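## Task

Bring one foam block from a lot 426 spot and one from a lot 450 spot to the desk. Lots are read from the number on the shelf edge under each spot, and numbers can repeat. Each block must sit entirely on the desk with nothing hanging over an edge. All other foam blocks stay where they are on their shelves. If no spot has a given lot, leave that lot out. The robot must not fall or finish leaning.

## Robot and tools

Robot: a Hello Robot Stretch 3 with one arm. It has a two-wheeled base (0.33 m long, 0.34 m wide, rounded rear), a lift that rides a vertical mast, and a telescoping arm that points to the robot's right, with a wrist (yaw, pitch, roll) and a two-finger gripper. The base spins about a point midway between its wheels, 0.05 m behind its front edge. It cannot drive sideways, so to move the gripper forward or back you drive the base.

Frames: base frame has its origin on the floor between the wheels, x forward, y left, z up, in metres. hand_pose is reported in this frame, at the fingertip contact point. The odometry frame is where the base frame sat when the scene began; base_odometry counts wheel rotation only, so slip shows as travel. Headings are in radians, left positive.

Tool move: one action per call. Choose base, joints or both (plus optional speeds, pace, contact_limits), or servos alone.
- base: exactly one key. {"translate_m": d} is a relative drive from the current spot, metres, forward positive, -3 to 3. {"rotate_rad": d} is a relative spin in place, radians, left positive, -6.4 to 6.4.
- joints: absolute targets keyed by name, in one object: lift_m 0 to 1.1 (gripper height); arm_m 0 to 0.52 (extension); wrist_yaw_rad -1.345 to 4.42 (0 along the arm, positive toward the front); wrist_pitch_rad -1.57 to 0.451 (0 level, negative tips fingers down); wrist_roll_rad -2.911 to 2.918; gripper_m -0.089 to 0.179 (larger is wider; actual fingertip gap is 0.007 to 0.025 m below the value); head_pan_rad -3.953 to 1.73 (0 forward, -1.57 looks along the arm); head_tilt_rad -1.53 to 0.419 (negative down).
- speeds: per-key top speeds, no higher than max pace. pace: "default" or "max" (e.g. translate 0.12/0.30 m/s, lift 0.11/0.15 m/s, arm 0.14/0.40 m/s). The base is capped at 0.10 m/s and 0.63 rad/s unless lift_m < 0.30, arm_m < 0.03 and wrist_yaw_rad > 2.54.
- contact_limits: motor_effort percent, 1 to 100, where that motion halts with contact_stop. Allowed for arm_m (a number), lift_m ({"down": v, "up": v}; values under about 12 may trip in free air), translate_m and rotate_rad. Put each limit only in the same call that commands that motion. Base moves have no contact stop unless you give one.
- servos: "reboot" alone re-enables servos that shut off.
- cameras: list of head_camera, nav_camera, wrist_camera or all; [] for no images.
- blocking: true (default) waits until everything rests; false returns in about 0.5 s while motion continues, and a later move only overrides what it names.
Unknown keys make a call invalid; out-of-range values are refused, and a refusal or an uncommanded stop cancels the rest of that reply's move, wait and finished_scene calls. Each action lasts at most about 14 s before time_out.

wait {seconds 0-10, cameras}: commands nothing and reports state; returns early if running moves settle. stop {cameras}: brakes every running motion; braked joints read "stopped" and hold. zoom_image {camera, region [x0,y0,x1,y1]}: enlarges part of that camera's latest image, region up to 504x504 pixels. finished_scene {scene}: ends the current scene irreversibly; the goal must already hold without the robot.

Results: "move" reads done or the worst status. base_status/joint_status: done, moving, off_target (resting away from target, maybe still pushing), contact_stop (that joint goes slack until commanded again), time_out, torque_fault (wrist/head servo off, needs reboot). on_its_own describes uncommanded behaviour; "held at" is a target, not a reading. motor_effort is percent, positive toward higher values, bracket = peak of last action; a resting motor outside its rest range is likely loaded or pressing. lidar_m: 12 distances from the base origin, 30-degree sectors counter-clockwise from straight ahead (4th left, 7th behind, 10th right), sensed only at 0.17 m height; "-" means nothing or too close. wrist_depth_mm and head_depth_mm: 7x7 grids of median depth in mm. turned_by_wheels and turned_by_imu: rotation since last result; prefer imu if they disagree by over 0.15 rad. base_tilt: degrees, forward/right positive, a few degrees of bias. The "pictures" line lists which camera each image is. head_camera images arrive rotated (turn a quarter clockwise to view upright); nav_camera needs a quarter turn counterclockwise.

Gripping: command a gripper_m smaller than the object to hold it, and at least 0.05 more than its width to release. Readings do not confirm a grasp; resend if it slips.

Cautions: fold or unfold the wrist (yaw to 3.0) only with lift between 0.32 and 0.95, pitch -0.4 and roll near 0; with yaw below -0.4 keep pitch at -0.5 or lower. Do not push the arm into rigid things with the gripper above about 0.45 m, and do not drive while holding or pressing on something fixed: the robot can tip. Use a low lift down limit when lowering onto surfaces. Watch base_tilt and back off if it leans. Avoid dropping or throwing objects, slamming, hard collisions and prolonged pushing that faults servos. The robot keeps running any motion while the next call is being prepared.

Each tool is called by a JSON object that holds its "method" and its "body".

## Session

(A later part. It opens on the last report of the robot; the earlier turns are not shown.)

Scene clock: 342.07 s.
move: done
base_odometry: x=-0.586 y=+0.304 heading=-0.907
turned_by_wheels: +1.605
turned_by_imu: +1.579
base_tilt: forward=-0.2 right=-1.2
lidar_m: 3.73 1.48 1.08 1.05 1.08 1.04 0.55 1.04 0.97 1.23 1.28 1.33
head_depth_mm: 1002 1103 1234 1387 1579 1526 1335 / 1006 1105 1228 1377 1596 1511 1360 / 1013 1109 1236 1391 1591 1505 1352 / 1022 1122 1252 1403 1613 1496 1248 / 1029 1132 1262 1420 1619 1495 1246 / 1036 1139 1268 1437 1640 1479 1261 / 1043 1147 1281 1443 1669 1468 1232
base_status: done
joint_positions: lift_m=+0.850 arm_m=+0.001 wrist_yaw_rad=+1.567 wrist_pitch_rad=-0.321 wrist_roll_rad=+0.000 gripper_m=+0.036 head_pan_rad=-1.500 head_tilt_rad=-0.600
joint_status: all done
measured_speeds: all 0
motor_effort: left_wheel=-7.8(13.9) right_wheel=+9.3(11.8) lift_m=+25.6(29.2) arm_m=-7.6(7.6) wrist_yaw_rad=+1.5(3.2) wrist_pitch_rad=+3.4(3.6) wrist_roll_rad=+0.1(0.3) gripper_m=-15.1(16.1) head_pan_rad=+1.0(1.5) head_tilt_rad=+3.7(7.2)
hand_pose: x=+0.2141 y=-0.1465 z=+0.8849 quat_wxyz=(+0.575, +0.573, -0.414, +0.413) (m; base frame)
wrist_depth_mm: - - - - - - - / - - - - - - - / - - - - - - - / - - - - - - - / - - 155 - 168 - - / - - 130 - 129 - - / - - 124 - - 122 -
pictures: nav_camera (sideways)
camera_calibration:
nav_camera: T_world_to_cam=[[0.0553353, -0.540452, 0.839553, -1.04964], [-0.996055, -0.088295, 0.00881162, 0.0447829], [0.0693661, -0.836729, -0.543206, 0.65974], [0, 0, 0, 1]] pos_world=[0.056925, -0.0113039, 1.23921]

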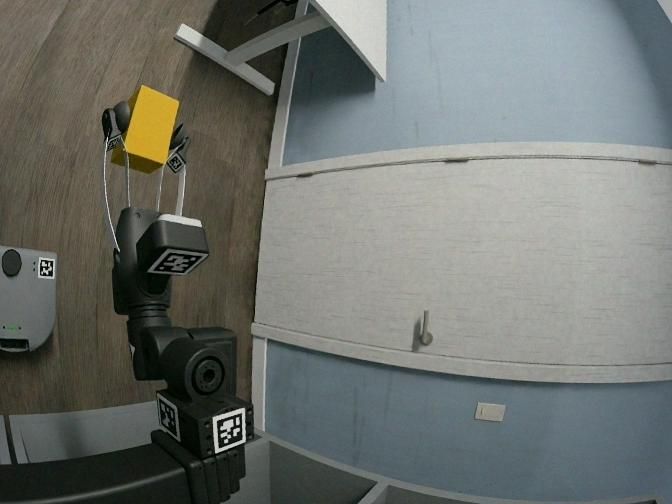

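{"method": "move", "body": {"base": {"translate_m": 1.2}, "joints": {"lift_m": 0.82}, "cameras": ["head_camera", "nav_camera"]}}

Scene clock: 400.77 s.
move: done
base_odometry: x=+0.153 y=-0.641 heading=-0.907
turned_by_wheels: +0.000
turned_by_imu: +0.000
base_tilt: forward=-0.2 right=-1.2
lidar_m: 2.55 1.47 1.08 1.04 1.08 1.48 1.74 1.76 1.31 0.77 0.74 1.38
head_depth_mm: 1019 1117 1239 1392 1553 741 1294 / 1025 1127 1253 1200 844 671 1296 / 1035 1136 1263 1130 839 686 1242 / 1040 1146 1273 1119 833 683 1247 / 1050 1155 1281 1106 825 682 1240 / 1057 1164 1293 1091 820 694 1233 / 1063 1170 1313 1084 815 691 1233
base_status: done
joint_positions: lift_m=+0.820 arm_m=+0.001 wrist_yaw_rad=+1.567 wrist_pitch_rad=-0.321 wrist_roll_rad=+0.000 gripper_m=+0.036 head_pan_rad=-1.500 head_tilt_rad=-0.600
joint_status: all done
measured_speeds: all 0
motor_effort: left_wheel=+4.5(9.0) right_wheel=+4.9(14.6) lift_m=+24.4(25.6) arm_m=-7.9(12.9) wrist_yaw_rad=+1.2(3.3) wrist_pitch_rad=+3.4(3.6) wrist_roll_rad=+0.0(0.3) gripper_m=-15.2(16.1) head_pan_rad=+2.9(3.2) head_tilt_rad=+2.1(4.9)
hand_pose: x=+0.2141 y=-0.1465 z=+0.8549 quat_wxyz=(+0.575, +0.573, -0.414, +0.413) (m; base frame)
wrist_depth_mm: - - - - - - - / - - - - - - 998 / - - - - - 713 651 / - - - - - - 491 / - - 154 - 168 - 423 / - - 130 - 129 - - / - - 124 - - 123 -
pictures: head_camera (sideways), nav_camera (sideways)
camera_calibration:
head_camera: T_world_to_cam=[[-0.0828799, 0.515447, -0.852904, 1.12567], [0.996537, 0.0486209, -0.0674535, 0.0813443], [0.00670023, -0.855541, -0.517692, 0.629269], [0, 0, 0, 1]] pos_world=[0.00801654, -0.0458126, 1.29134]
nav_camera: T_world_to_cam=[[0.0553021, -0.539983, 0.839857, -1.05004], [-0.996056, -0.0882901, 0.00882155, 0.04477], [0.0693876, -0.837032, -0.542736, 0.659129], [0, 0, 0, 1]] pos_world=[0.0569275, -0.0113389, 1.23922]

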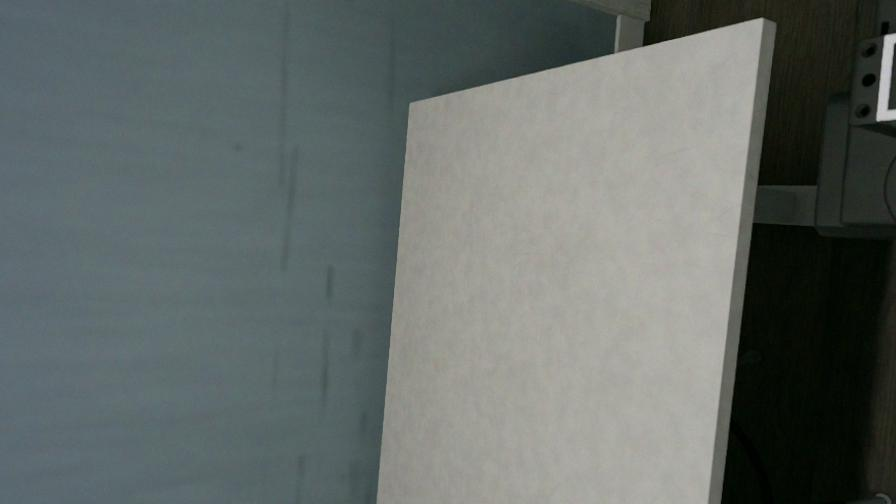

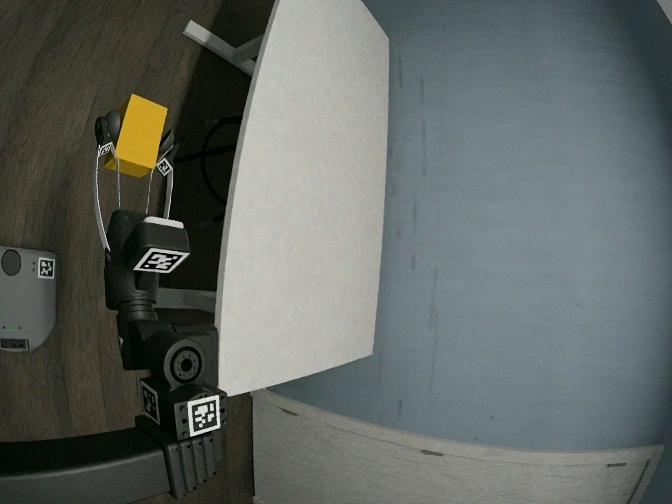

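{"method": "move", "body": {"joints": {"wrist_yaw_rad": 0.0}, "cameras": []}}

{"method": "move", "body": {"joints": {"arm_m": 0.26}, "cameras": []}}

{"method": "move", "body": {"joints": {"lift_m": 0.732}, "contact_limits": {"lift_m": {"down": 15}}, "cameras": []}}

{"method": "move", "body": {"joints": {"lift_m": 0.712}, "contact_limits": {"lift_m": {"down": 13}}, "speeds": {"lift_m": 0.03}, "cameras": ["wrist_camera", "head_camera"]}}

Scene clock: 422.53 s.
move: done
base_odometry: x=+0.153 y=-0.641 heading=-0.907
turned_by_wheels: +0.000
turned_by_imu: +0.000
base_tilt: forward=-0.2 right=-1.2
lidar_m: 2.55 1.47 1.08 1.04 1.08 1.48 1.75 1.76 1.30 0.78 0.74 1.39
head_depth_mm: 1020 1122 1244 1392 1558 738 1291 / 1027 1131 1253 1197 842 671 1295 / 1032 1132 1266 1127 838 497 318 / 1043 1144 1271 1114 832 511 340 / 1051 1153 1285 1109 827 680 1246 / 1058 1162 1296 1093 818 696 1238 / 1065 1175 1304 1084 815 692 1232
base_status: not commanded
joint_positions: lift_m=+0.820 arm_m=+0.001 wrist_yaw_rad=+0.003 wrist_pitch_rad=-0.321 wrist_roll_rad=+0.000 gripper_m=+0.036 head_pan_rad=-1.500 head_tilt_rad=-0.600
joint_status: all done
measured_speeds: all 0
motor_effort: left_wheel=+4.2(4.7) right_wheel=+5.6(6.6) lift_m=+24.8(25.2) arm_m=-5.8(7.2) wrist_yaw_rad=-3.5(5.5) wrist_pitch_rad=+3.5(3.6) wrist_roll_rad=+0.2(0.3) gripper_m=-15.4(16.1) head_pan_rad=+2.6(3.5) head_tilt_rad=+2.2(4.0)
hand_pose: x=-0.0208 y=-0.3811 z=+0.8549 quat_wxyz=(+0.699, +0.114, -0.697, -0.112) (m; base frame)
wrist_depth_mm: 991 968 944 952 937 924 894 / - - 999 992 990 - 964 / 699 694 685 680 665 - - / 509 504 504 525 499 - - / 401 401 155 - 153 410 - / 332 333 129 - 129 313 - / 308 120 132 - 277 122 -
pictures: none
No camera images: "cameras" was empty.

Scene clock: 425.67 s.
move: done
base_odometry: x=+0.153 y=-0.641 heading=-0.907
turned_by_wheels: +0.000
turned_by_imu: +0.000
base_tilt: forward=-0.3 right=-1.2
lidar_m: 2.55 1.46 1.08 1.04 1.08 1.48 1.75 1.75 1.30 0.77 0.74 1.38
head_depth_mm: 1021 1120 1245 1395 413 308 1235 / 1025 1131 1251 1194 429 635 1255 / 1036 1136 1262 1128 440 666 1246 / 1042 1142 1271 1115 774 683 1245 / 1049 1153 1286 1105 825 680 1242 / 1055 1162 1292 1097 819 696 1236 / 1066 1173 1309 1083 812 692 1228
base_status: not commanded
joint_positions: lift_m=+0.820 arm_m=+0.260 wrist_yaw_rad=+0.003 wrist_pitch_rad=-0.321 wrist_roll_rad=+0.000 gripper_m=+0.036 head_pan_rad=-1.500 head_tilt_rad=-0.600
joint_status: all done
measured_speeds: all 0
motor_effort: left_wheel=+4.3(4.9) right_wheel=+5.3(6.1) lift_m=+25.0(25.4) arm_m=+13.0(14.6) wrist_yaw_rad=-2.6(5.0) wrist_pitch_rad=+3.5(3.6) wrist_roll_rad=-0.1(0.3) gripper_m=-15.4(16.0) head_pan_rad=+2.7(3.8) head_tilt_rad=+2.3(3.3)
hand_pose: x=-0.0208 y=-0.6405 z=+0.8549 quat_wxyz=(+0.698, +0.114, -0.697, -0.112) (m; base frame)
wrist_depth_mm: 732 719 708 696 697 693 672 / 783 778 766 756 740 728 707 / 693 682 685 684 671 791 763 / 511 504 499 521 494 827 841 / 399 398 154 - 153 390 902 / 330 328 129 - 129 310 988 / 288 121 135 - 261 122 292
pictures: none
No camera images: "cameras" was empty.

Scene clock: 427.30 s.
move: done
base_odometry: x=+0.153 y=-0.641 heading=-0.907
turned_by_wheels: +0.000
turned_by_imu: +0.000
base_tilt: forward=-0.3 right=-1.4
lidar_m: 2.55 1.47 1.08 1.04 1.08 1.48 1.75 1.75 1.30 0.77 0.74 1.39
head_depth_mm: 1022 1119 1246 1390 1555 738 335 / 1027 1128 1253 1199 845 441 1176 / 1032 1137 1261 1131 498 504 1246 / 1042 1146 1273 1121 775 646 1247 / 1049 1151 1284 1108 825 680 1238 / 1054 1162 1296 1093 819 696 1238 / 1065 1173 1306 1082 814 691 1232
base_status: not commanded
joint_positions: lift_m=+0.732 arm_m=+0.260 wrist_yaw_rad=+0.003 wrist_pitch_rad=-0.321 wrist_roll_rad=+0.000 gripper_m=+0.036 head_pan_rad=-1.500 head_tilt_rad=-0.600
joint_status: all done
measured_speeds: all 0
motor_effort: left_wheel=+4.2(4.7) right_wheel=+5.6(6.0) lift_m=+24.1(26.2) arm_m=+11.6(13.2) wrist_yaw_rad=-3.1(4.5) wrist_pitch_rad=+3.4(3.6) wrist_roll_rad=-0.1(0.3) gripper_m=-15.7(16.0) head_pan_rad=+3.4(4.0) head_tilt_rad=+2.5(3.3)
contact_limits: lift_m down 15 (down: maximum 72; up: maximum 65)
hand_pose: x=-0.0208 y=-0.6405 z=+0.7669 quat_wxyz=(+0.698, +0.114, -0.697, -0.112) (m; base frame)
wrist_depth_mm: 720 721 705 700 685 682 676 / 697 677 663 661 654 722 726 / 440 438 432 429 423 449 771 / 323 320 318 335 313 310 805 / 255 253 155 - 154 248 247 / 210 210 130 - 129 199 204 / 180 111 168 - 172 122 175
pictures: none
No camera images: "cameras" was empty.

Scene clock: 428.40 s.
move: done
base_odometry: x=+0.153 y=-0.641 heading=-0.907
turned_by_wheels: +0.000
turned_by_imu: +0.000
base_tilt: forward=-0.4 right=-1.3
lidar_m: 2.55 1.47 1.08 1.04 1.08 1.48 1.75 1.75 1.30 0.78 0.74 1.39
head_depth_mm: 1024 1120 1246 1392 1554 740 364 / 1030 1130 1252 1200 846 455 408 / 1038 1136 1253 1128 778 494 1245 / 1042 1142 1272 1118 797 645 1248 / 1048 1152 1282 1104 827 680 1247 / 1056 1165 1295 1092 818 694 1232 / 1063 1174 1306 1087 816 693 1227
base_status: not commanded
joint_positions: lift_m=+0.712 arm_m=+0.260 wrist_yaw_rad=+0.003 wrist_pitch_rad=-0.305 wrist_roll_rad=+0.000 gripper_m=+0.036 head_pan_rad=-1.500 head_tilt_rad=-0.600
joint_status: all done
measured_speeds: all 0
motor_effort: left_wheel=+4.1(4.6) right_wheel=+5.2(6.4) lift_m=+22.3(26.0) arm_m=+10.6(11.8) wrist_yaw_rad=-2.5(4.5) wrist_pitch_rad=+0.5(3.6) wrist_roll_rad=+0.0(0.3) gripper_m=-15.7(15.8) head_pan_rad=+3.2(3.9) head_tilt_rad=+2.5(2.8)
contact_limits: lift_m down 13 (down: maximum 72; up: maximum 65)
hand_pose: x=-0.0209 y=-0.6421 z=+0.7507 quat_wxyz=(+0.699, +0.109, -0.698, -0.107) (m; base frame)
wrist_depth_mm: 730 727 705 691 701 687 676 / 665 648 639 627 627 721 723 / 408 406 399 397 395 390 769 / 296 292 291 305 288 284 317 / 231 229 155 - 153 225 224 / 190 188 129 - 129 179 185 / 161 151 151 - 154 120 158
pictures: head_camera (sideways), wrist_camera
camera_calibration:
head_camera: T_world_to_cam=[[-0.0829418, 0.515437, -0.852904, 1.12567], [0.996531, 0.0487406, -0.0674535, 0.0813443], [0.00680304, -0.85554, -0.517692, 0.629268], [0, 0, 0, 1]] pos_world=[0.00802205, -0.0458124, 1.29134]
wrist_camera: T_world_to_cam=[[-0.998888, -0.0421938, -0.0210425, -0.0254938], [-0.00210307, 0.485717, -0.874113, 1.0006], [0.0471029, -0.873097, -0.485266, -0.0291829], [0, 0, 0, 1]] pos_world=[-0.0219866, -0.512562, 0.859937]

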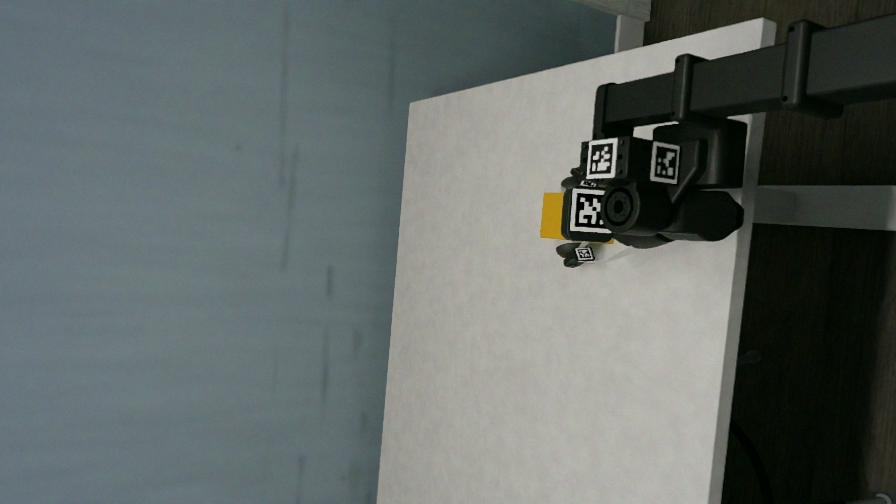

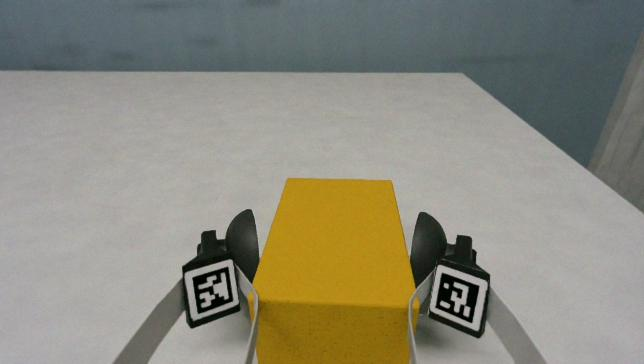

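{"method": "move", "body": {"joints": {"gripper_m": 0.16}, "cameras": []}}

{"method": "move", "body": {"joints": {"lift_m": 0.82}, "cameras": ["wrist_camera"]}}

{"method": "move", "body": {"joints": {"arm_m": 0.0, "wrist_pitch_rad": -0.4, "gripper_m": 0.04}, "pace": "max", "cameras": []}}

{"method": "move", "body": {"joints": {"wrist_yaw_rad": 3.0, "lift_m": 0.6}, "pace": "max", "cameras": []}}

{"method": "move", "body": {"joints": {"lift_m": 0.28}, "pace": "max", "cameras": []}}

{"method": "move", "body": {"base": {"translate_m": 2.0}, "pace": "max", "cameras": []}}

{"method": "move", "body": {"base": {"rotate_rad": 1.585}, "joints": {"head_pan_rad": 0.6, "head_tilt_rad": -0.3}, "pace": "max", "cameras": ["nav_camera"]}}

Scene clock: 466.47 s.
move: done
base_odometry: x=+0.153 y=-0.641 heading=-0.907
turned_by_wheels: +0.000
turned_by_imu: +0.000
base_tilt: forward=-0.2 right=-1.2
lidar_m: 2.55 1.47 1.08 1.04 1.08 1.48 1.75 1.76 1.31 0.77 0.74 1.38
head_depth_mm: 1022 1120 1240 1396 1565 739 364 / 1028 1129 1252 1199 844 455 408 / 1034 1133 1262 1129 770 495 1239 / 1040 1147 1274 1120 797 644 1245 / 1051 1154 1282 1105 824 680 1238 / 1057 1163 1299 1096 818 694 1234 / 1067 1174 1305 1085 812 693 1232
base_status: not commanded
joint_positions: lift_m=+0.712 arm_m=+0.260 wrist_yaw_rad=+0.003 wrist_pitch_rad=-0.313 wrist_roll_rad=+0.000 gripper_m=+0.160 head_pan_rad=-1.500 head_tilt_rad=-0.600
joint_status: all done
measured_speeds: all 0
motor_effort: left_wheel=+4.3(4.8) right_wheel=+4.9(6.2) lift_m=+26.9(27.1) arm_m=+8.0(9.0) wrist_yaw_rad=-2.6(4.5) wrist_pitch_rad=+1.9(2.0) wrist_roll_rad=+0.1(0.3) gripper_m=+0.5(81.2) head_pan_rad=+3.6(3.9) head_tilt_rad=+2.1(2.7)
contact_limits: lift_m down 13 (down: maximum 72; up: maximum 65)
hand_pose: x=-0.0209 y=-0.6414 z=+0.7490 quat_wxyz=(+0.699, +0.111, -0.698, -0.109) (m; base frame)
wrist_depth_mm: 728 714 713 696 693 691 675 / 629 624 606 604 591 718 710 / 395 389 387 385 383 378 777 / 287 285 284 297 280 276 311 / 225 225 223 - 213 212 219 / 180 126 179 - 177 171 138 / 115 149 157 - 156 151 108
pictures: none
No camera images: "cameras" was empty.

Scene clock: 468.27 s.
move: done
base_odometry: x=+0.153 y=-0.641 heading=-0.907
turned_by_wheels: +0.000
turned_by_imu: +0.000
base_tilt: forward=-0.3 right=-1.3
lidar_m: 2.55 1.47 1.08 1.04 1.08 1.48 1.75 1.75 1.30 0.77 0.74 1.38
head_depth_mm: 1022 1115 1240 1390 412 308 1235 / 1028 1129 1252 1197 429 636 1262 / 1035 1136 1262 1127 440 665 1241 / 1040 1144 1277 1119 771 683 1241 / 1051 1156 1279 1105 824 680 1240 / 1055 1164 1297 1092 820 695 1234 / 1066 1171 1306 1084 814 692 1229
base_status: not commanded
joint_positions: lift_m=+0.820 arm_m=+0.260 wrist_yaw_rad=+0.003 wrist_pitch_rad=-0.313 wrist_roll_rad=+0.000 gripper_m=+0.160 head_pan_rad=-1.500 head_tilt_rad=-0.600
joint_status: all done
measured_speeds: all 0
motor_effort: left_wheel=+4.4(5.0) right_wheel=+5.2(6.2) lift_m=+27.1(31.7) arm_m=+6.1(7.8) wrist_yaw_rad=-3.6(4.3) wrist_pitch_rad=+2.0(2.1) wrist_roll_rad=-0.1(0.3) gripper_m=+0.4(1.1) head_pan_rad=+3.5(4.0) head_tilt_rad=+2.1(2.7)
hand_pose: x=-0.0209 y=-0.6413 z=+0.8568 quat_wxyz=(+0.699, +0.112, -0.698, -0.110) (m; base frame)
wrist_depth_mm: 734 725 700 691 695 676 679 / 778 769 771 744 738 729 709 / 717 709 699 692 681 780 761 / 514 512 505 507 502 833 823 / 404 404 400 400 396 379 891 / 334 128 328 329 330 137 933 / 115 266 281 243 281 271 108
pictures: wrist_camera
camera_calibration:
wrist_camera: T_world_to_cam=[[-0.998889, -0.0420132, -0.021366, -0.0228377], [-0.00211916, 0.492876, -0.870097, 1.09406], [0.0470864, -0.869085, -0.492417, 0.0317122], [0, 0, 0, 1]] pos_world=[-0.0219871, -0.512634, 0.967065]

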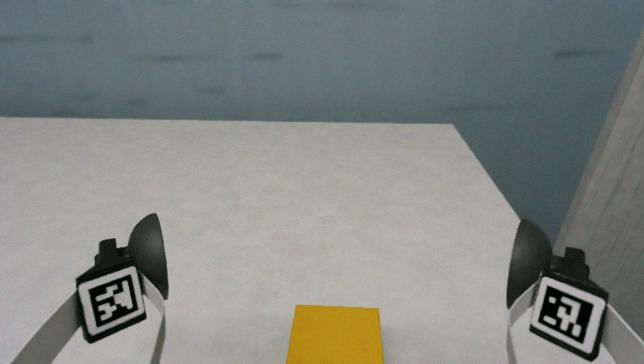

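Scene clock: 470.17 s.
move: done
base_odometry: x=+0.153 y=-0.641 heading=-0.907
turned_by_wheels: +0.000
turned_by_imu: +0.000
base_tilt: forward=-0.3 right=-1.2
lidar_m: 2.55 1.46 1.08 1.04 1.08 1.48 1.75 1.75 1.31 0.77 0.74 1.39
head_depth_mm: 1019 1118 1241 1399 1559 738 1293 / 1027 1129 1249 1200 846 672 1291 / 1036 1139 1262 1127 811 668 323 / 1042 1147 1273 1116 803 666 344 / 1049 1154 1283 1107 825 680 1242 / 1056 1167 1299 1092 821 696 1240 / 1063 1175 1309 1081 815 692 1234
base_status: not commanded
joint_positions: lift_m=+0.820 arm_m=+0.001 wrist_yaw_rad=+0.003 wrist_pitch_rad=-0.414 wrist_roll_rad=+0.000 gripper_m=+0.040 head_pan_rad=-1.500 head_tilt_rad=-0.600
joint_status: all done
measured_speeds: all 0
motor_effort: left_wheel=+4.3(4.6) right_wheel=+5.6(5.9) lift_m=+26.4(27.5) arm_m=-12.3(14.1) wrist_yaw_rad=-2.0(4.6) wrist_pitch_rad=+2.1(3.9) wrist_roll_rad=+0.1(0.3) gripper_m=+0.5(82.3) head_pan_rad=+2.9(3.9) head_tilt_rad=+1.6(2.5)
hand_pose: x=-0.0209 y=-0.3705 z=+0.8336 quat_wxyz=(+0.693, +0.146, -0.691, -0.145) (m; base frame)
wrist_depth_mm: 981 976 965 973 944 943 896 / 752 741 730 732 713 - 975 / 535 534 529 528 523 - - / 418 423 417 409 411 429 - / 347 342 341 340 338 335 - / 313 307 128 289 130 287 - / - 798 996 - 996 981 -
pictures: none
No camera images: "cameras" was empty.

Scene clock: 472.43 s.
move: done
base_odometry: x=+0.153 y=-0.641 heading=-0.907
turned_by_wheels: +0.000
turned_by_imu: +0.000
base_tilt: forward=-0.3 right=-1.3
lidar_m: 2.55 1.47 1.08 1.04 1.08 1.48 1.75 1.75 1.30 0.78 0.74 1.39
head_depth_mm: 1021 1120 1239 1395 1552 739 1265 / 1026 1127 1252 1194 843 671 1260 / 1036 1137 1260 1133 808 685 1244 / 1041 1143 1275 1118 803 684 1245 / 1051 1156 1283 1105 827 680 1236 / 1056 1158 1296 1094 819 695 1237 / 1066 1174 1303 1082 815 693 1234
base_status: not commanded
joint_positions: lift_m=+0.600 arm_m=+0.001 wrist_yaw_rad=+2.997 wrist_pitch_rad=-0.414 wrist_roll_rad=+0.000 gripper_m=+0.040 head_pan_rad=-1.500 head_tilt_rad=-0.600
joint_status: all done
measured_speeds: all 0
motor_effort: left_wheel=+3.8(4.6) right_wheel=+5.2(6.3) lift_m=+26.3(27.0) arm_m=-8.7(12.4) wrist_yaw_rad=+1.4(6.5) wrist_pitch_rad=+2.1(2.2) wrist_roll_rad=+0.0(0.4) gripper_m=+0.2(0.8) head_pan_rad=+2.3(3.3) head_tilt_rad=+2.0(2.5)
hand_pose: x=+0.0111 y=+0.0770 z=+0.6135 quat_wxyz=(+0.195, +0.700, +0.095, +0.680) (m; base frame)
wrist_depth_mm: 958 139 991 - - - - / - 149 - - - - - / - 162 - - - - - / - 187 - - - - - / - - 202 - - - - / 936 918 128 880 130 889 894 / 815 822 264 780 750 771 793
pictures: none
No camera images: "cameras" was empty.

Scene clock: 475.37 s.
move: done
base_odometry: x=+0.153 y=-0.641 heading=-0.907
turned_by_wheels: +0.000
turned_by_imu: +0.000
base_tilt: forward=-0.3 right=-1.2
lidar_m: 2.55 1.47 1.08 1.04 1.08 1.48 1.75 1.76 1.30 0.77 0.74 1.39
head_depth_mm: 1021 1119 1241 1395 1558 740 1275 / 1025 1128 1256 1193 843 670 1262 / 1038 1143 1260 1126 808 686 1241 / 1040 1146 1273 1114 802 683 1244 / 1050 1153 1283 1103 824 681 1242 / 1058 1163 1292 1094 820 695 1237 / 1065 1174 1311 1086 815 693 1233
base_status: not commanded
joint_positions: lift_m=+0.280 arm_m=+0.001 wrist_yaw_rad=+2.997 wrist_pitch_rad=-0.414 wrist_roll_rad=+0.000 gripper_m=+0.040 head_pan_rad=-1.500 head_tilt_rad=-0.600
joint_status: all done
measured_speeds: all 0
motor_effort: left_wheel=+4.2(4.5) right_wheel=+4.7(5.9) lift_m=+26.2(27.4) arm_m=-6.0(9.8) wrist_yaw_rad=+1.7(3.3) wrist_pitch_rad=+2.1(2.3) wrist_roll_rad=+0.1(0.3) gripper_m=+0.2(0.8) head_pan_rad=+1.8(3.0) head_tilt_rad=+1.7(2.4)
hand_pose: x=+0.0111 y=+0.0770 z=+0.2935 quat_wxyz=(+0.195, +0.700, +0.095, +0.680) (m; base frame)
wrist_depth_mm: 960 139 - - - - - / - 148 - - - - - / 969 163 896 939 917 923 911 / 757 187 686 733 728 730 719 / 616 596 203 583 594 596 588 / 525 524 128 304 130 504 500 / 285 276 259 272 423 428 440
pictures: none
No camera images: "cameras" was empty.

Scene clock: 483.43 s.
move: done
base_odometry: x=+1.384 y=-2.217 heading=-0.908
turned_by_wheels: +0.000
turned_by_imu: +0.002
base_tilt: forward=-0.3 right=-1.2
lidar_m: 0.56 0.58 0.80 2.24 1.30 1.47 3.73 1.15 1.17 1.27 0.78 0.58
head_depth_mm: 1031 1137 1251 1411 1603 1529 1266 / 1040 1135 1264 1422 1618 1521 1260 / 1045 1146 1270 1439 1635 1504 1253 / 1053 1158 1287 1450 1662 1502 1248 / 1063 1160 1295 1461 1667 1490 1241 / 1072 1173 1306 1477 1670 1484 1238 / 1077 1184 1297 1414 1493 1434 1239
base_status: done
joint_positions: lift_m=+0.280 arm_m=+0.001 wrist_yaw_rad=+2.998 wrist_pitch_rad=-0.414 wrist_roll_rad=+0.000 gripper_m=+0.040 head_pan_rad=-1.500 head_tilt_rad=-0.600
joint_status: not commanded
measured_speeds: all 0
motor_effort: left_wheel=-2.7(11.1) right_wheel=+8.0(17.1) lift_m=+24.2(29.4) arm_m=+4.4(6.7) wrist_yaw_rad=+1.5(3.1) wrist_pitch_rad=+2.2(2.3) wrist_roll_rad=-0.1(0.5) gripper_m=+0.7(0.9) head_pan_rad=+0.6(2.4) head_tilt_rad=+1.0(2.6)
hand_pose: x=+0.0110 y=+0.0770 z=+0.2935 quat_wxyz=(+0.195, +0.700, +0.096, +0.680) (m; base frame)
wrist_depth_mm: 978 139 - - - 951 642 / - 149 - - - 925 655 / 970 163 903 944 923 869 665 / 756 188 683 727 740 717 657 / 615 597 203 582 600 593 597 / 519 519 128 306 130 504 500 / 285 278 260 271 419 432 434
pictures: none
No camera images: "cameras" was empty.

Scene clock: 485.70 s.
move: done
base_odometry: x=+1.384 y=-2.217 heading=+0.677
turned_by_wheels: +1.585
turned_by_imu: +1.553
base_tilt: forward=-0.4 right=-1.2
lidar_m: 2.17 1.13 1.46 3.74 1.16 1.16 1.27 0.79 0.58 0.56 0.58 0.80
head_depth_mm: 1281 2239 2364 2492 2558 2119 1600 / 1001 1082 1180 1296 1436 1612 1551 / 1005 1041 1086 1130 1194 1267 1347 / 1075 1115 1166 1218 1283 1341 1419 / 1156 1209 1264 1326 1404 1478 1515 / 1254 1313 1385 1460 1546 1636 1563 / 1364 1432 1520 1616 1713 1819 1559
base_status: done
joint_positions: lift_m=+0.280 arm_m=+0.001 wrist_yaw_rad=+2.998 wrist_pitch_rad=-0.414 wrist_roll_rad=+0.000 gripper_m=+0.040 head_pan_rad=+0.608 head_tilt_rad=-0.295
joint_status: all done
measured_speeds: translate_m=+0.000 rotate_rad=+0.000 lift_m=+0.000 arm_m=+0.000 wrist_yaw_rad=+0.000 wrist_pitch_rad=+0.000 wrist_roll_rad=+0.000 head_pan_rad=-0.024 head_tilt_rad=+0.000
motor_effort: left_wheel=-4.9(15.1) right_wheel=+8.7(14.5) lift_m=+25.0(25.8) arm_m=-5.3(5.3) wrist_yaw_rad=+1.4(3.0) wrist_pitch_rad=+2.2(2.3) wrist_roll_rad=+0.3(0.5) gripper_m=+0.5(1.0) head_pan_rad=-3.1(5.3) head_tilt_rad=-3.7(8.3)
hand_pose: x=+0.0110 y=+0.0770 z=+0.2935 quat_wxyz=(+0.195, +0.700, +0.096, +0.680) (m; base frame)
wrist_depth_mm: - 139 - - - - - / - 149 - - - - - / - 163 885 928 935 921 908 / 741 187 667 740 731 723 718 / 614 591 203 576 598 598 586 / 530 516 128 303 130 509 501 / 287 274 260 272 425 431 437
pictures: nav_camera (sideways)
camera_calibration:
nav_camera: T_world_to_cam=[[0.207841, 0.165519, 0.964057, -1.21302], [0.583113, -0.812275, 0.0137461, 0.0287214], [0.785354, 0.559297, -0.26534, 0.293783], [0, 0, 0, 1]] pos_world=[0.00464391, 0.0597955, 1.24698]

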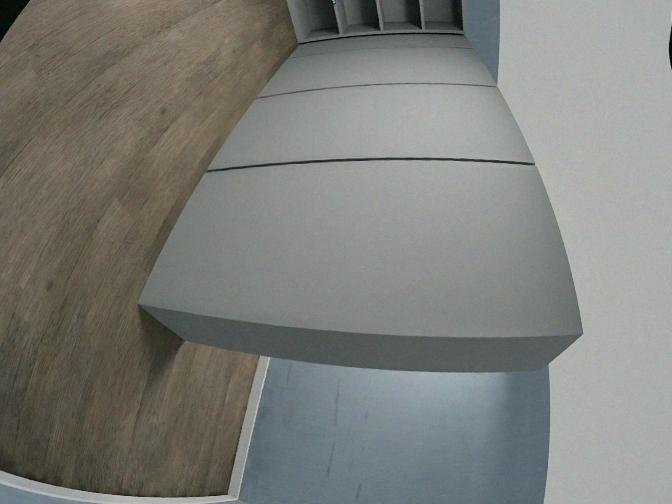

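{"method": "move", "body": {"base": {"translate_m": 1.8}, "pace": "max", "cameras": []}}

{"method": "move", "body": {"base": {"rotate_rad": -1.6}, "joints": {"head_pan_rad": -1.5, "head_tilt_rad": -0.75}, "pace": "max", "cameras": ["head_camera", "nav_camera"]}}

Scene clock: 531.47 s.
move: done
base_odometry: x=+2.787 y=-1.090 heading=+0.677
turned_by_wheels: +0.000
turned_by_imu: +0.001
base_tilt: forward=-0.3 right=-1.1
lidar_m: 0.70 0.73 1.00 1.38 0.58 0.66 2.19 0.79 0.58 0.56 0.58 0.73
head_depth_mm: 590 610 633 655 683 711 743 / 625 648 675 701 731 765 800 / 665 692 722 753 788 826 867 / 714 742 777 812 853 898 945 / 763 799 839 881 930 983 1043 / 824 867 914 963 1022 1087 1162 / 898 946 1003 1067 1134 1217 1305
base_status: done
joint_positions: lift_m=+0.280 arm_m=+0.001 wrist_yaw_rad=+2.998 wrist_pitch_rad=-0.414 wrist_roll_rad=+0.000 gripper_m=+0.040 head_pan_rad=+0.600 head_tilt_rad=-0.301
joint_status: not commanded
measured_speeds: all 0
motor_effort: left_wheel=+4.4(10.4) right_wheel=+3.6(16.9) lift_m=+27.7(28.3) arm_m=-7.0(12.8) wrist_yaw_rad=+1.4(3.0) wrist_pitch_rad=+2.3(2.3) wrist_roll_rad=+0.1(0.3) gripper_m=+0.8(1.3) head_pan_rad=-2.8(3.6) head_tilt_rad=+2.1(3.6)
hand_pose: x=+0.0110 y=+0.0770 z=+0.2935 quat_wxyz=(+0.195, +0.700, +0.096, +0.680) (m; base frame)
wrist_depth_mm: 449 138 - - - - 811 / 480 148 - - - - 813 / 520 163 890 935 929 909 825 / 570 188 684 727 730 729 716 / 606 592 203 580 599 598 586 / 521 523 128 306 130 508 504 / 284 278 261 272 426 429 437
pictures: none
No camera images: "cameras" was empty.

Scene clock: 533.77 s.
move: done
base_odometry: x=+2.787 y=-1.090 heading=-0.923
turned_by_wheels: -1.600
turned_by_imu: -1.569
base_tilt: forward=-0.4 right=-1.3
lidar_m: 0.56 0.58 0.73 0.70 0.73 0.99 1.38 0.56 0.66 2.26 0.80 0.58
head_depth_mm: 2579 2877 2734 2086 1666 1298 1156 / 2585 2962 2758 2063 1643 1368 1176 / 2613 2952 2717 2032 1639 1363 1170 / 2641 2972 2687 2035 1623 1355 1161 / 2624 2972 2674 2015 1611 1339 1157 / 1942 2043 2160 1926 1601 1337 1154 / 1383 1427 1484 1548 1509 1331 1152
base_status: done
joint_positions: lift_m=+0.280 arm_m=+0.001 wrist_yaw_rad=+2.998 wrist_pitch_rad=-0.414 wrist_roll_rad=+0.000 gripper_m=+0.040 head_pan_rad=-1.508 head_tilt_rad=-0.753
joint_status: all done
measured_speeds: translate_m=+0.000 rotate_rad=+0.000 lift_m=+0.000 arm_m=+0.000 wrist_yaw_rad=+0.000 wrist_pitch_rad=+0.000 wrist_roll_rad=+0.000 head_pan_rad=+0.024 head_tilt_rad=+0.000
motor_effort: left_wheel=+5.2(15.5) right_wheel=-7.7(14.9) lift_m=+28.9(28.9) arm_m=-11.6(12.9) wrist_yaw_rad=+2.5(2.9) wrist_pitch_rad=+2.1(2.3) wrist_roll_rad=-0.2(0.3) gripper_m=+0.4(1.0) head_pan_rad=+3.0(4.8) head_tilt_rad=+2.6(9.0)
hand_pose: x=+0.0110 y=+0.0770 z=+0.2935 quat_wxyz=(+0.195, +0.700, +0.096, +0.680) (m; base frame)
wrist_depth_mm: 660 138 684 709 731 757 640 / 719 149 743 767 789 808 650 / 766 162 810 831 833 866 660 / 764 187 682 735 731 721 645 / 605 594 204 585 602 593 590 / 522 519 128 304 130 509 498 / 285 275 260 272 423 433 438
pictures: head_camera (sideways), nav_camera (sideways)
camera_calibration:
head_camera: T_world_to_cam=[[-0.0865664, 0.639999, -0.763484, 1.00912], [0.99623, 0.0512439, -0.0700002, 0.0846479], [-0.00567616, -0.766665, -0.642022, 0.791093], [0, 0, 0, 1]] pos_world=[0.00751713, -0.0436672, 1.28427]
nav_camera: T_world_to_cam=[[0.0586533, -0.662063, 0.74715, -0.929206], [-0.996654, -0.0815154, 0.0060077, 0.0484385], [0.0569267, -0.745002, -0.664629, 0.817775], [0, 0, 0, 1]] pos_world=[0.0562241, -0.00200064, 1.23748]

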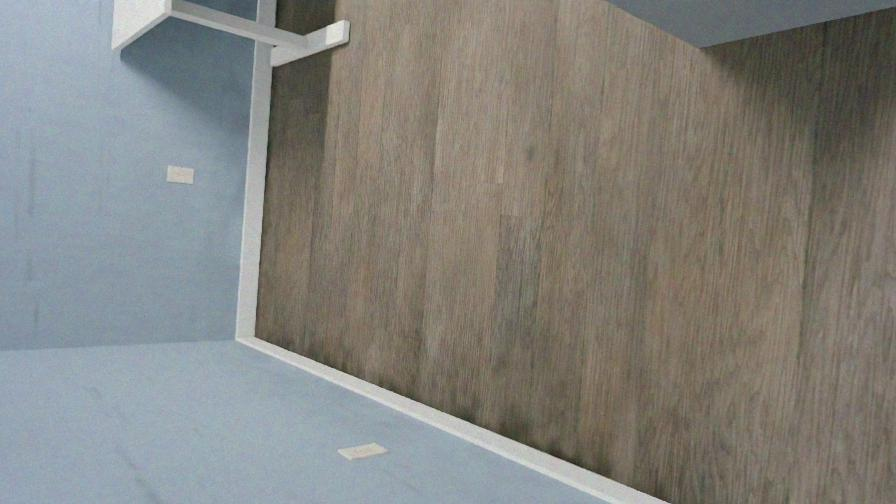

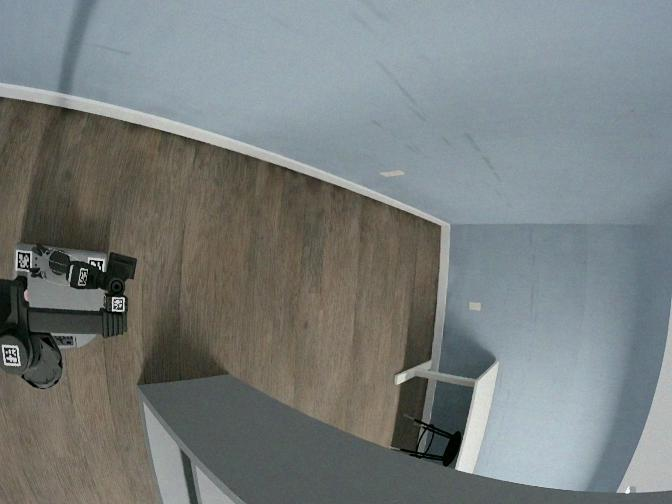

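{"method": "move", "body": {"base": {"translate_m": -1.05}, "joints": {"head_pan_rad": -1.6, "head_tilt_rad": -0.85}, "pace": "max", "cameras": ["head_camera", "nav_camera"]}}

Scene clock: 547.17 s.
move: done
base_odometry: x=+2.153 y=-0.253 heading=-0.923
turned_by_wheels: +0.000
turned_by_imu: -0.001
base_tilt: forward=-0.4 right=-1.1
lidar_m: 1.60 1.00 0.72 0.70 0.72 0.98 1.29 0.45 0.44 0.77 0.78 0.63
head_depth_mm: 650 686 532 435 737 764 1106 / 648 699 527 431 891 793 1097 / 646 695 522 428 886 788 1102 / 643 690 517 424 877 784 1090 / 640 682 512 421 871 778 1077 / 640 674 461 418 844 776 1077 / 637 666 450 414 862 771 1073
base_status: done
joint_positions: lift_m=+0.280 arm_m=+0.001 wrist_yaw_rad=+2.998 wrist_pitch_rad=-0.414 wrist_roll_rad=+0.000 gripper_m=+0.040 head_pan_rad=-1.600 head_tilt_rad=-0.850
joint_status: all done
measured_speeds: all 0
motor_effort: left_wheel=-3.9(14.2) right_wheel=-3.3(14.8) lift_m=+25.8(29.4) arm_m=-7.5(10.2) wrist_yaw_rad=+0.8(2.8) wrist_pitch_rad=+2.4(2.4) wrist_roll_rad=+0.1(0.3) gripper_m=+0.0(1.0) head_pan_rad=-3.2(5.3) head_tilt_rad=-7.0(8.0)
hand_pose: x=+0.0110 y=+0.0770 z=+0.2935 quat_wxyz=(+0.195, +0.700, +0.096, +0.680) (m; base frame)
wrist_depth_mm: 648 138 677 701 719 740 767 / 710 149 728 754 777 808 828 / 757 162 796 826 839 866 870 / 768 187 681 731 724 729 717 / 622 591 203 587 600 596 590 / 523 517 128 302 130 508 506 / 286 276 261 273 422 428 437
pictures: head_camera (sideways), nav_camera (sideways)
camera_calibration:
head_camera: T_world_to_cam=[[-0.0252798, 0.716004, -0.697638, 0.922926], [0.996922, -0.0337513, -0.0707646, 0.08563], [-0.0742139, -0.69728, -0.712947, 0.883762], [0, 0, 0, 1]] pos_world=[0.00355247, -0.0416994, 1.28]
nav_camera: T_world_to_cam=[[-0.00449458, -0.733735, 0.679421, -0.840556], [-0.999942, 0.00997162, 0.00415384, 0.0508727], [-0.00982274, -0.679362, -0.733737, 0.908066], [0, 0, 0, 1]] pos_world=[0.0560114, -0.000347062, 1.23716]

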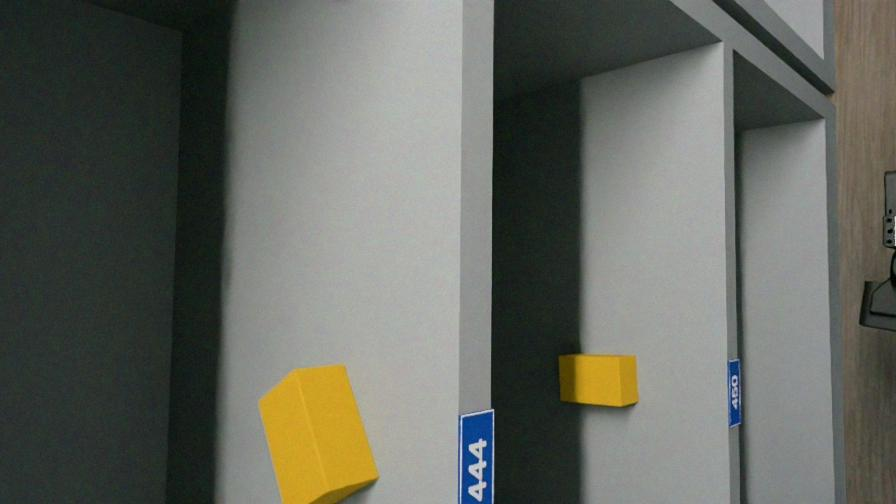

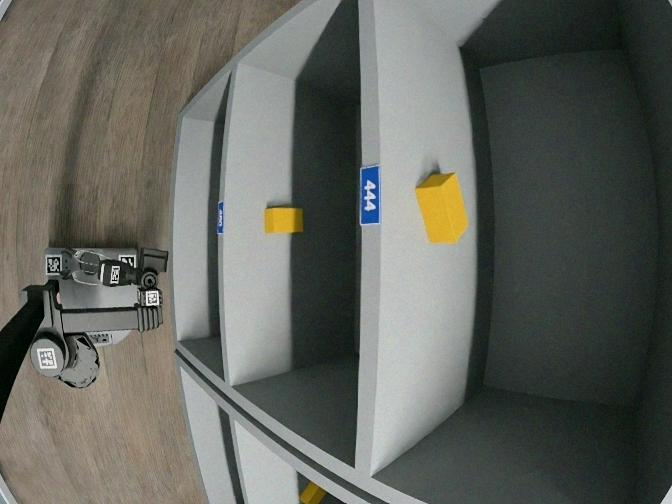

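{"method": "zoom_image", "body": {"camera": "head_camera", "region": [690, 340, 790, 440]}}

Scaled by 5.040 from the camera's 896x504 image, which has a finer 1280x720 frame.

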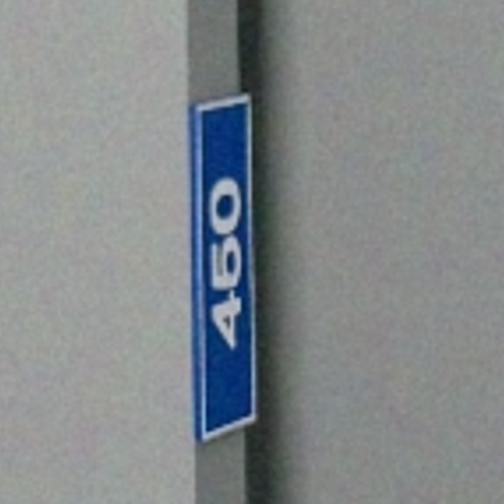

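{"method": "zoom_image", "body": {"camera": "head_camera", "region": [718, 365, 752, 420]}}

{"method": "zoom_image", "body": {"camera": "nav_camera", "region": [205, 190, 245, 245]}}

Scaled by 9.164 from the camera's 896x504 image, which has a finer 1280x720 frame.

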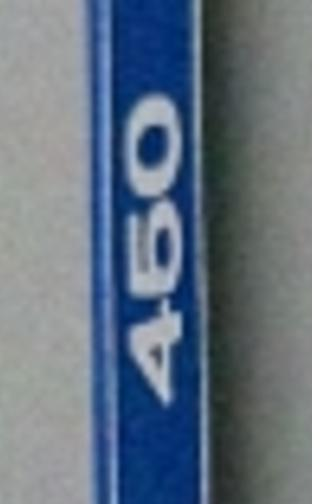

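Scaled by 9.164 from the camera's 672x504 image, which has a finer 792x594 frame.

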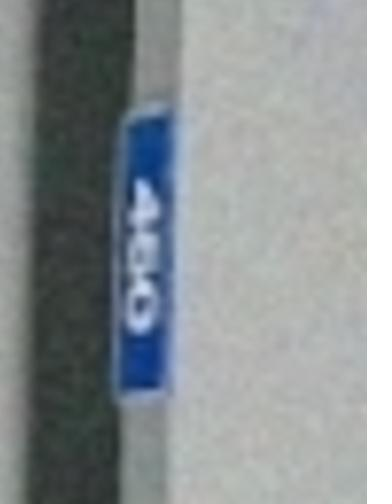

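{"method": "move", "body": {"base": {"translate_m": -0.3}, "joints": {"head_pan_rad": -0.65, "head_tilt_rad": -0.95}, "pace": "max", "cameras": ["head_camera"]}}

{"method": "zoom_image", "body": {"camera": "head_camera", "region": [358, 172, 538, 332]}}

Scene clock: 598.00 s.
move: done
base_odometry: x=+1.972 y=-0.014 heading=-0.923
turned_by_wheels: +0.000
turned_by_imu: -0.001
base_tilt: forward=-0.3 right=-1.1
lidar_m: 1.91 0.99 0.72 0.69 0.72 0.97 1.91 0.99 0.33 0.32 0.80 0.90
head_depth_mm: 743 569 455 916 839 733 778 / 743 532 463 970 832 770 1064 / 735 537 1065 926 842 1172 1080 / 724 561 1141 956 1278 1211 1104 / 714 612 1111 1019 1364 1231 1103 / 706 921 1069 1511 1395 1225 1091 / 763 1909 1916 1621 1389 1219 1088
base_status: done
joint_positions: lift_m=+0.280 arm_m=+0.001 wrist_yaw_rad=+2.998 wrist_pitch_rad=-0.414 wrist_roll_rad=+0.000 gripper_m=+0.040 head_pan_rad=-0.647 head_tilt_rad=-0.954
joint_status: all done
measured_speeds: all 0
motor_effort: left_wheel=-1.4(14.2) right_wheel=-3.1(15.8) lift_m=+25.1(29.6) arm_m=-3.5(5.4) wrist_yaw_rad=+2.1(2.8) wrist_pitch_rad=+2.2(2.3) wrist_roll_rad=-0.1(0.3) gripper_m=+0.0(0.8) head_pan_rad=-3.1(5.4) head_tilt_rad=-2.1(9.0)
hand_pose: x=+0.0110 y=+0.0770 z=+0.2935 quat_wxyz=(+0.195, +0.700, +0.096, +0.680) (m; base frame)
wrist_depth_mm: 646 139 674 700 720 733 759 / 701 149 724 748 786 813 827 / 761 163 794 819 837 846 877 / 752 188 682 741 717 728 708 / 615 586 203 580 604 600 584 / 526 516 128 305 131 503 501 / 285 277 259 273 422 430 437
pictures: head_camera (sideways)
camera_calibration:
head_camera: T_world_to_cam=[[-0.652997, 0.434961, -0.620004, 0.825595], [0.598704, 0.797831, -0.0708486, 0.0881589], [0.463842, -0.417463, -0.781394, 0.96949], [0, 0, 0, 1]] pos_world=[0.03664, -0.024712, 1.27567]

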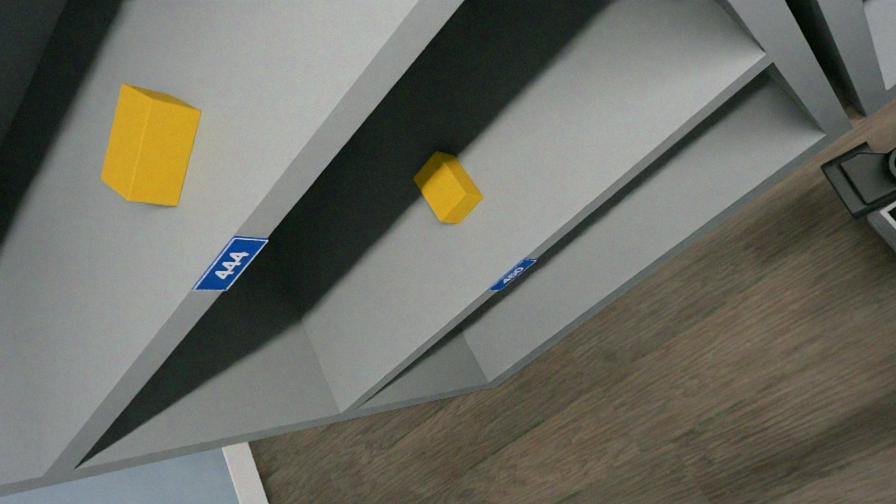

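Scaled by 2.800 from the camera's 896x504 image, which has a finer 1280x720 frame.

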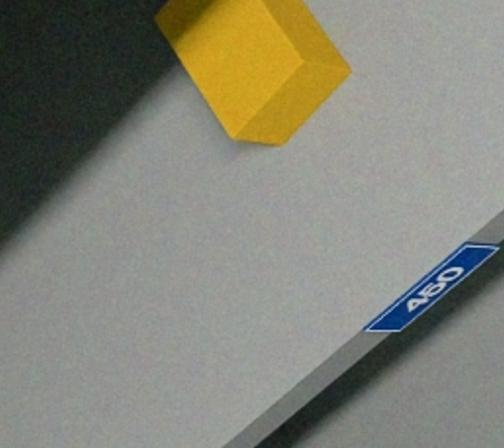

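{"method": "zoom_image", "body": {"camera": "head_camera", "region": [488, 254, 540, 296]}}

Scaled by 9.692 from the camera's 896x504 image, which has a finer 1280x720 frame.

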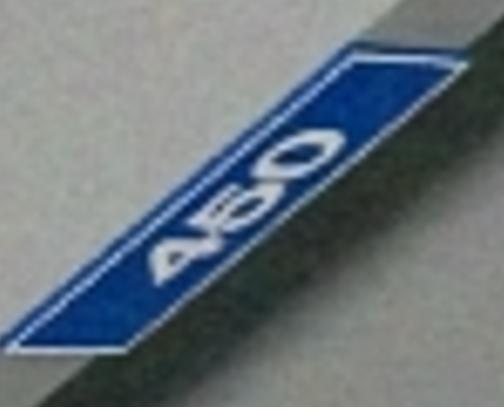

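{"method": "zoom_image", "body": {"camera": "head_camera", "region": [502, 262, 526, 286]}}

Scaled by 21.000 from the camera's 896x504 image, which has a finer 1280x720 frame.

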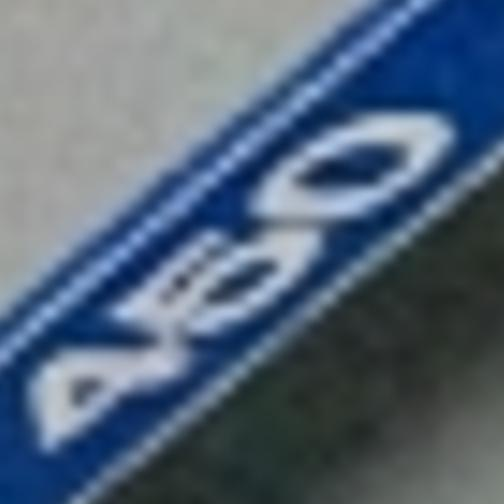

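{"method": "move", "body": {"base": {"translate_m": 0.45}, "pace": "max", "cameras": []}}

{"method": "move", "body": {"joints": {"lift_m": 0.5, "gripper_m": 0.17, "head_pan_rad": -1.5, "head_tilt_rad": -0.8}, "pace": "max", "cameras": []}}

{"method": "move", "body": {"joints": {"lift_m": 0.66, "wrist_yaw_rad": 0.0}, "pace": "max", "cameras": []}}

{"method": "move", "body": {"joints": {"wrist_pitch_rad": -0.3}, "cameras": ["wrist_camera", "head_camera"]}}

Scene clock: 647.83 s.
move: done
base_odometry: x=+2.244 y=-0.372 heading=-0.923
turned_by_wheels: +0.000
turned_by_imu: +0.000
base_tilt: forward=-0.3 right=-1.3
lidar_m: 1.46 1.00 0.72 0.70 0.72 0.98 1.42 0.55 0.62 0.77 0.57 0.51
head_depth_mm: 540 574 458 916 842 736 1008 / 488 548 466 936 834 758 1067 / 446 519 503 883 845 1170 1079 / 435 506 622 802 1048 1218 1103 / 1529 1774 1928 1640 1413 1234 1100 / 1411 1625 1850 1626 1402 1227 1092 / 1320 1508 1753 1614 1385 1218 1093
base_status: done
joint_positions: lift_m=+0.280 arm_m=+0.001 wrist_yaw_rad=+2.998 wrist_pitch_rad=-0.414 wrist_roll_rad=+0.000 gripper_m=+0.040 head_pan_rad=-0.650 head_tilt_rad=-0.949
joint_status: not commanded
measured_speeds: all 0
motor_effort: left_wheel=+2.6(15.6) right_wheel=+5.1(11.5) lift_m=+24.8(29.6) arm_m=+0.6(1.6) wrist_yaw_rad=+1.8(3.0) wrist_pitch_rad=+2.2(2.3) wrist_roll_rad=-0.2(0.3) gripper_m=+0.3(0.8) head_pan_rad=-2.4(3.4) head_tilt_rad=-0.9(2.2)
hand_pose: x=+0.0110 y=+0.0770 z=+0.2935 quat_wxyz=(+0.195, +0.700, +0.096, +0.680) (m; base frame)
wrist_depth_mm: 655 138 678 704 719 742 754 / 707 149 726 766 791 807 836 / 754 163 788 824 837 861 885 / 746 187 680 732 728 718 723 / 624 596 203 582 592 592 591 / 524 520 128 304 130 508 507 / 284 276 261 272 423 430 440
pictures: none
No camera images: "cameras" was empty.

Scene clock: 650.10 s.
move: done
base_odometry: x=+2.244 y=-0.372 heading=-0.923
turned_by_wheels: +0.000
turned_by_imu: +0.000
base_tilt: forward=-0.3 right=-1.4
lidar_m: 1.45 1.00 0.72 0.69 0.72 0.98 1.42 0.55 0.62 0.77 0.56 0.51
head_depth_mm: 623 705 587 451 887 786 1055 / 627 701 580 447 880 781 1067 / 630 703 488 443 878 775 1063 / 635 706 568 439 891 773 1059 / 638 707 563 436 886 767 1073 / 644 703 558 433 902 765 1076 / 647 710 550 429 898 760 1068
base_status: not commanded
joint_positions: lift_m=+0.500 arm_m=+0.001 wrist_yaw_rad=+2.998 wrist_pitch_rad=-0.415 wrist_roll_rad=+0.000 gripper_m=+0.170 head_pan_rad=-1.504 head_tilt_rad=-0.796
joint_status: all done
measured_speeds: all 0
motor_effort: left_wheel=+2.4(3.1) right_wheel=+5.3(6.3) lift_m=+26.6(32.2) arm_m=+1.8(2.6) wrist_yaw_rad=+2.2(2.8) wrist_pitch_rad=+2.2(2.3) wrist_roll_rad=+0.1(0.3) gripper_m=+0.5(82.7) head_pan_rad=+3.6(5.0) head_tilt_rad=-2.6(3.4)
hand_pose: x=+0.0110 y=+0.0770 z=+0.5135 quat_wxyz=(+0.195, +0.700, +0.096, +0.680) (m; base frame)
wrist_depth_mm: 654 139 668 702 721 738 766 / 705 148 728 770 789 793 839 / 764 163 797 833 859 904 934 / 847 187 861 918 944 988 - / 895 192 216 937 925 921 903 / 118 127 243 804 791 738 120 / 117 679 281 691 683 665 109
pictures: none
No camera images: "cameras" was empty.

Scene clock: 651.97 s.
move: done
base_odometry: x=+2.244 y=-0.372 heading=-0.923
turned_by_wheels: +0.000
turned_by_imu: +0.000
base_tilt: forward=-0.3 right=-1.1
lidar_m: 1.46 1.00 0.72 0.70 0.72 0.98 1.42 0.55 0.62 0.77 0.57 0.51
head_depth_mm: 622 705 584 450 884 786 726 / 628 699 578 446 881 765 365 / 631 703 487 442 895 775 360 / 636 707 566 439 889 773 460 / 639 705 560 435 886 751 1078 / 643 705 555 432 900 763 1076 / 648 711 548 428 896 760 1071
base_status: not commanded
joint_positions: lift_m=+0.660 arm_m=+0.001 wrist_yaw_rad=+0.003 wrist_pitch_rad=-0.415 wrist_roll_rad=+0.000 gripper_m=+0.170 head_pan_rad=-1.500 head_tilt_rad=-0.799
joint_status: all done
measured_speeds: all 0
motor_effort: left_wheel=+2.9(3.1) right_wheel=+5.3(6.3) lift_m=+26.7(34.8) arm_m=+3.6(3.6) wrist_yaw_rad=-3.3(7.2) wrist_pitch_rad=+2.1(2.4) wrist_roll_rad=+0.0(0.3) gripper_m=+0.5(1.0) head_pan_rad=+3.4(3.9) head_tilt_rad=-6.8(6.8)
hand_pose: x=-0.0209 y=-0.3704 z=+0.6735 quat_wxyz=(+0.693, +0.147, -0.691, -0.145) (m; base frame)
wrist_depth_mm: 492 502 497 493 486 483 473 / 526 545 536 533 529 525 513 / 508 575 568 556 557 548 537 / 474 467 466 457 455 454 451 / 388 386 380 324 378 375 372 / 117 141 324 285 319 310 119 / 117 275 281 279 279 271 109
pictures: none
No camera images: "cameras" was empty.

Scene clock: 652.70 s.
move: done
base_odometry: x=+2.244 y=-0.372 heading=-0.923
turned_by_wheels: +0.000
turned_by_imu: +0.000
base_tilt: forward=-0.3 right=-1.2
lidar_m: 1.45 1.00 0.72 0.69 0.72 0.98 1.42 0.55 0.62 0.77 0.57 0.51
head_depth_mm: 622 703 583 449 885 784 726 / 627 697 577 446 880 766 365 / 632 703 485 442 894 774 360 / 636 705 565 438 889 752 456 / 639 700 559 434 885 750 1076 / 643 704 553 431 900 762 1076 / 651 710 548 427 895 759 1068
base_status: not commanded
joint_positions: lift_m=+0.660 arm_m=+0.001 wrist_yaw_rad=+0.003 wrist_pitch_rad=-0.323 wrist_roll_rad=+0.000 gripper_m=+0.170 head_pan_rad=-1.500 head_tilt_rad=-0.800
joint_status: all done
measured_speeds: all 0
motor_effort: left_wheel=+2.8(3.0) right_wheel=+5.5(6.3) lift_m=+24.0(25.8) arm_m=+3.4(4.0) wrist_yaw_rad=-2.8(4.4) wrist_pitch_rad=+3.7(4.7) wrist_roll_rad=-0.1(0.3) gripper_m=+0.6(1.3) head_pan_rad=+3.7(3.8) head_tilt_rad=-6.2(6.8)
hand_pose: x=-0.0208 y=-0.3809 z=+0.6946 quat_wxyz=(+0.698, +0.115, -0.697, -0.113) (m; base frame)
wrist_depth_mm: 490 492 488 486 475 472 466 / 518 532 527 519 517 514 503 / 511 579 566 558 553 548 528 / 508 557 554 560 547 550 516 / 444 442 438 436 432 431 431 / 118 141 362 312 360 337 119 / 117 301 311 284 308 298 109
pictures: head_camera (sideways), wrist_camera
camera_calibration:
head_camera: T_world_to_cam=[[-0.0941409, 0.673878, -0.73282, 0.969197], [0.995557, 0.0624692, -0.0704485, 0.0852314], [-0.00169503, -0.736197, -0.676765, 0.836261], [0, 0, 0, 1]] pos_world=[0.00780575, -0.0427919, 1.2822]
wrist_camera: T_world_to_cam=[[-0.998878, -0.0420806, -0.0217254, -0.0150797], [-0.00227359, 0.500832, -0.865541, 0.82449], [0.0473033, -0.864521, -0.500366, 0.185401], [0, 0, 0, 1]] pos_world=[-0.0219583, -0.253283, 0.806071]

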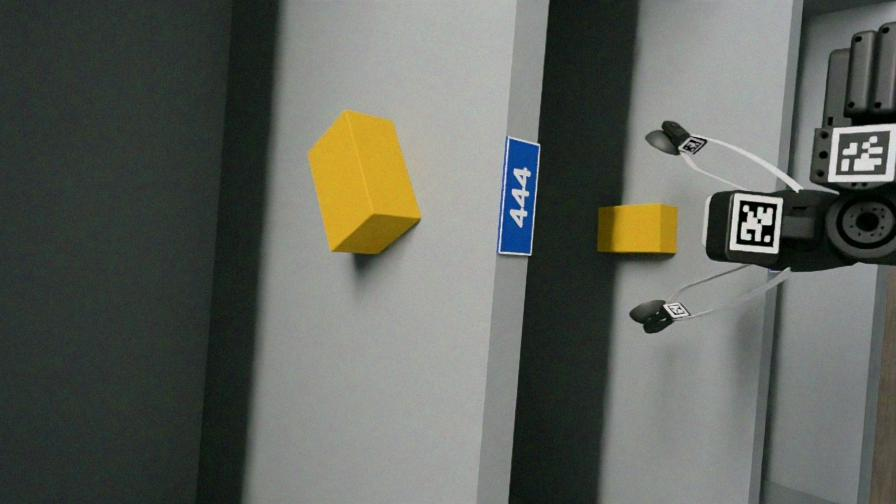

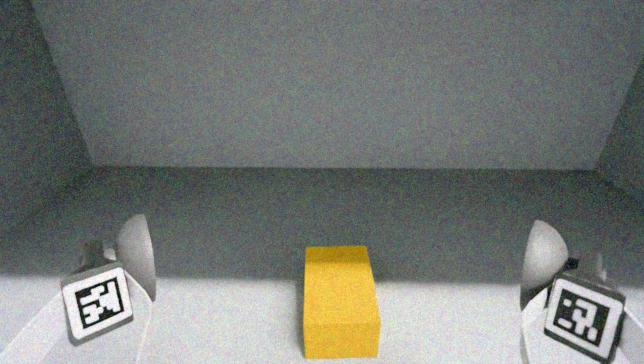

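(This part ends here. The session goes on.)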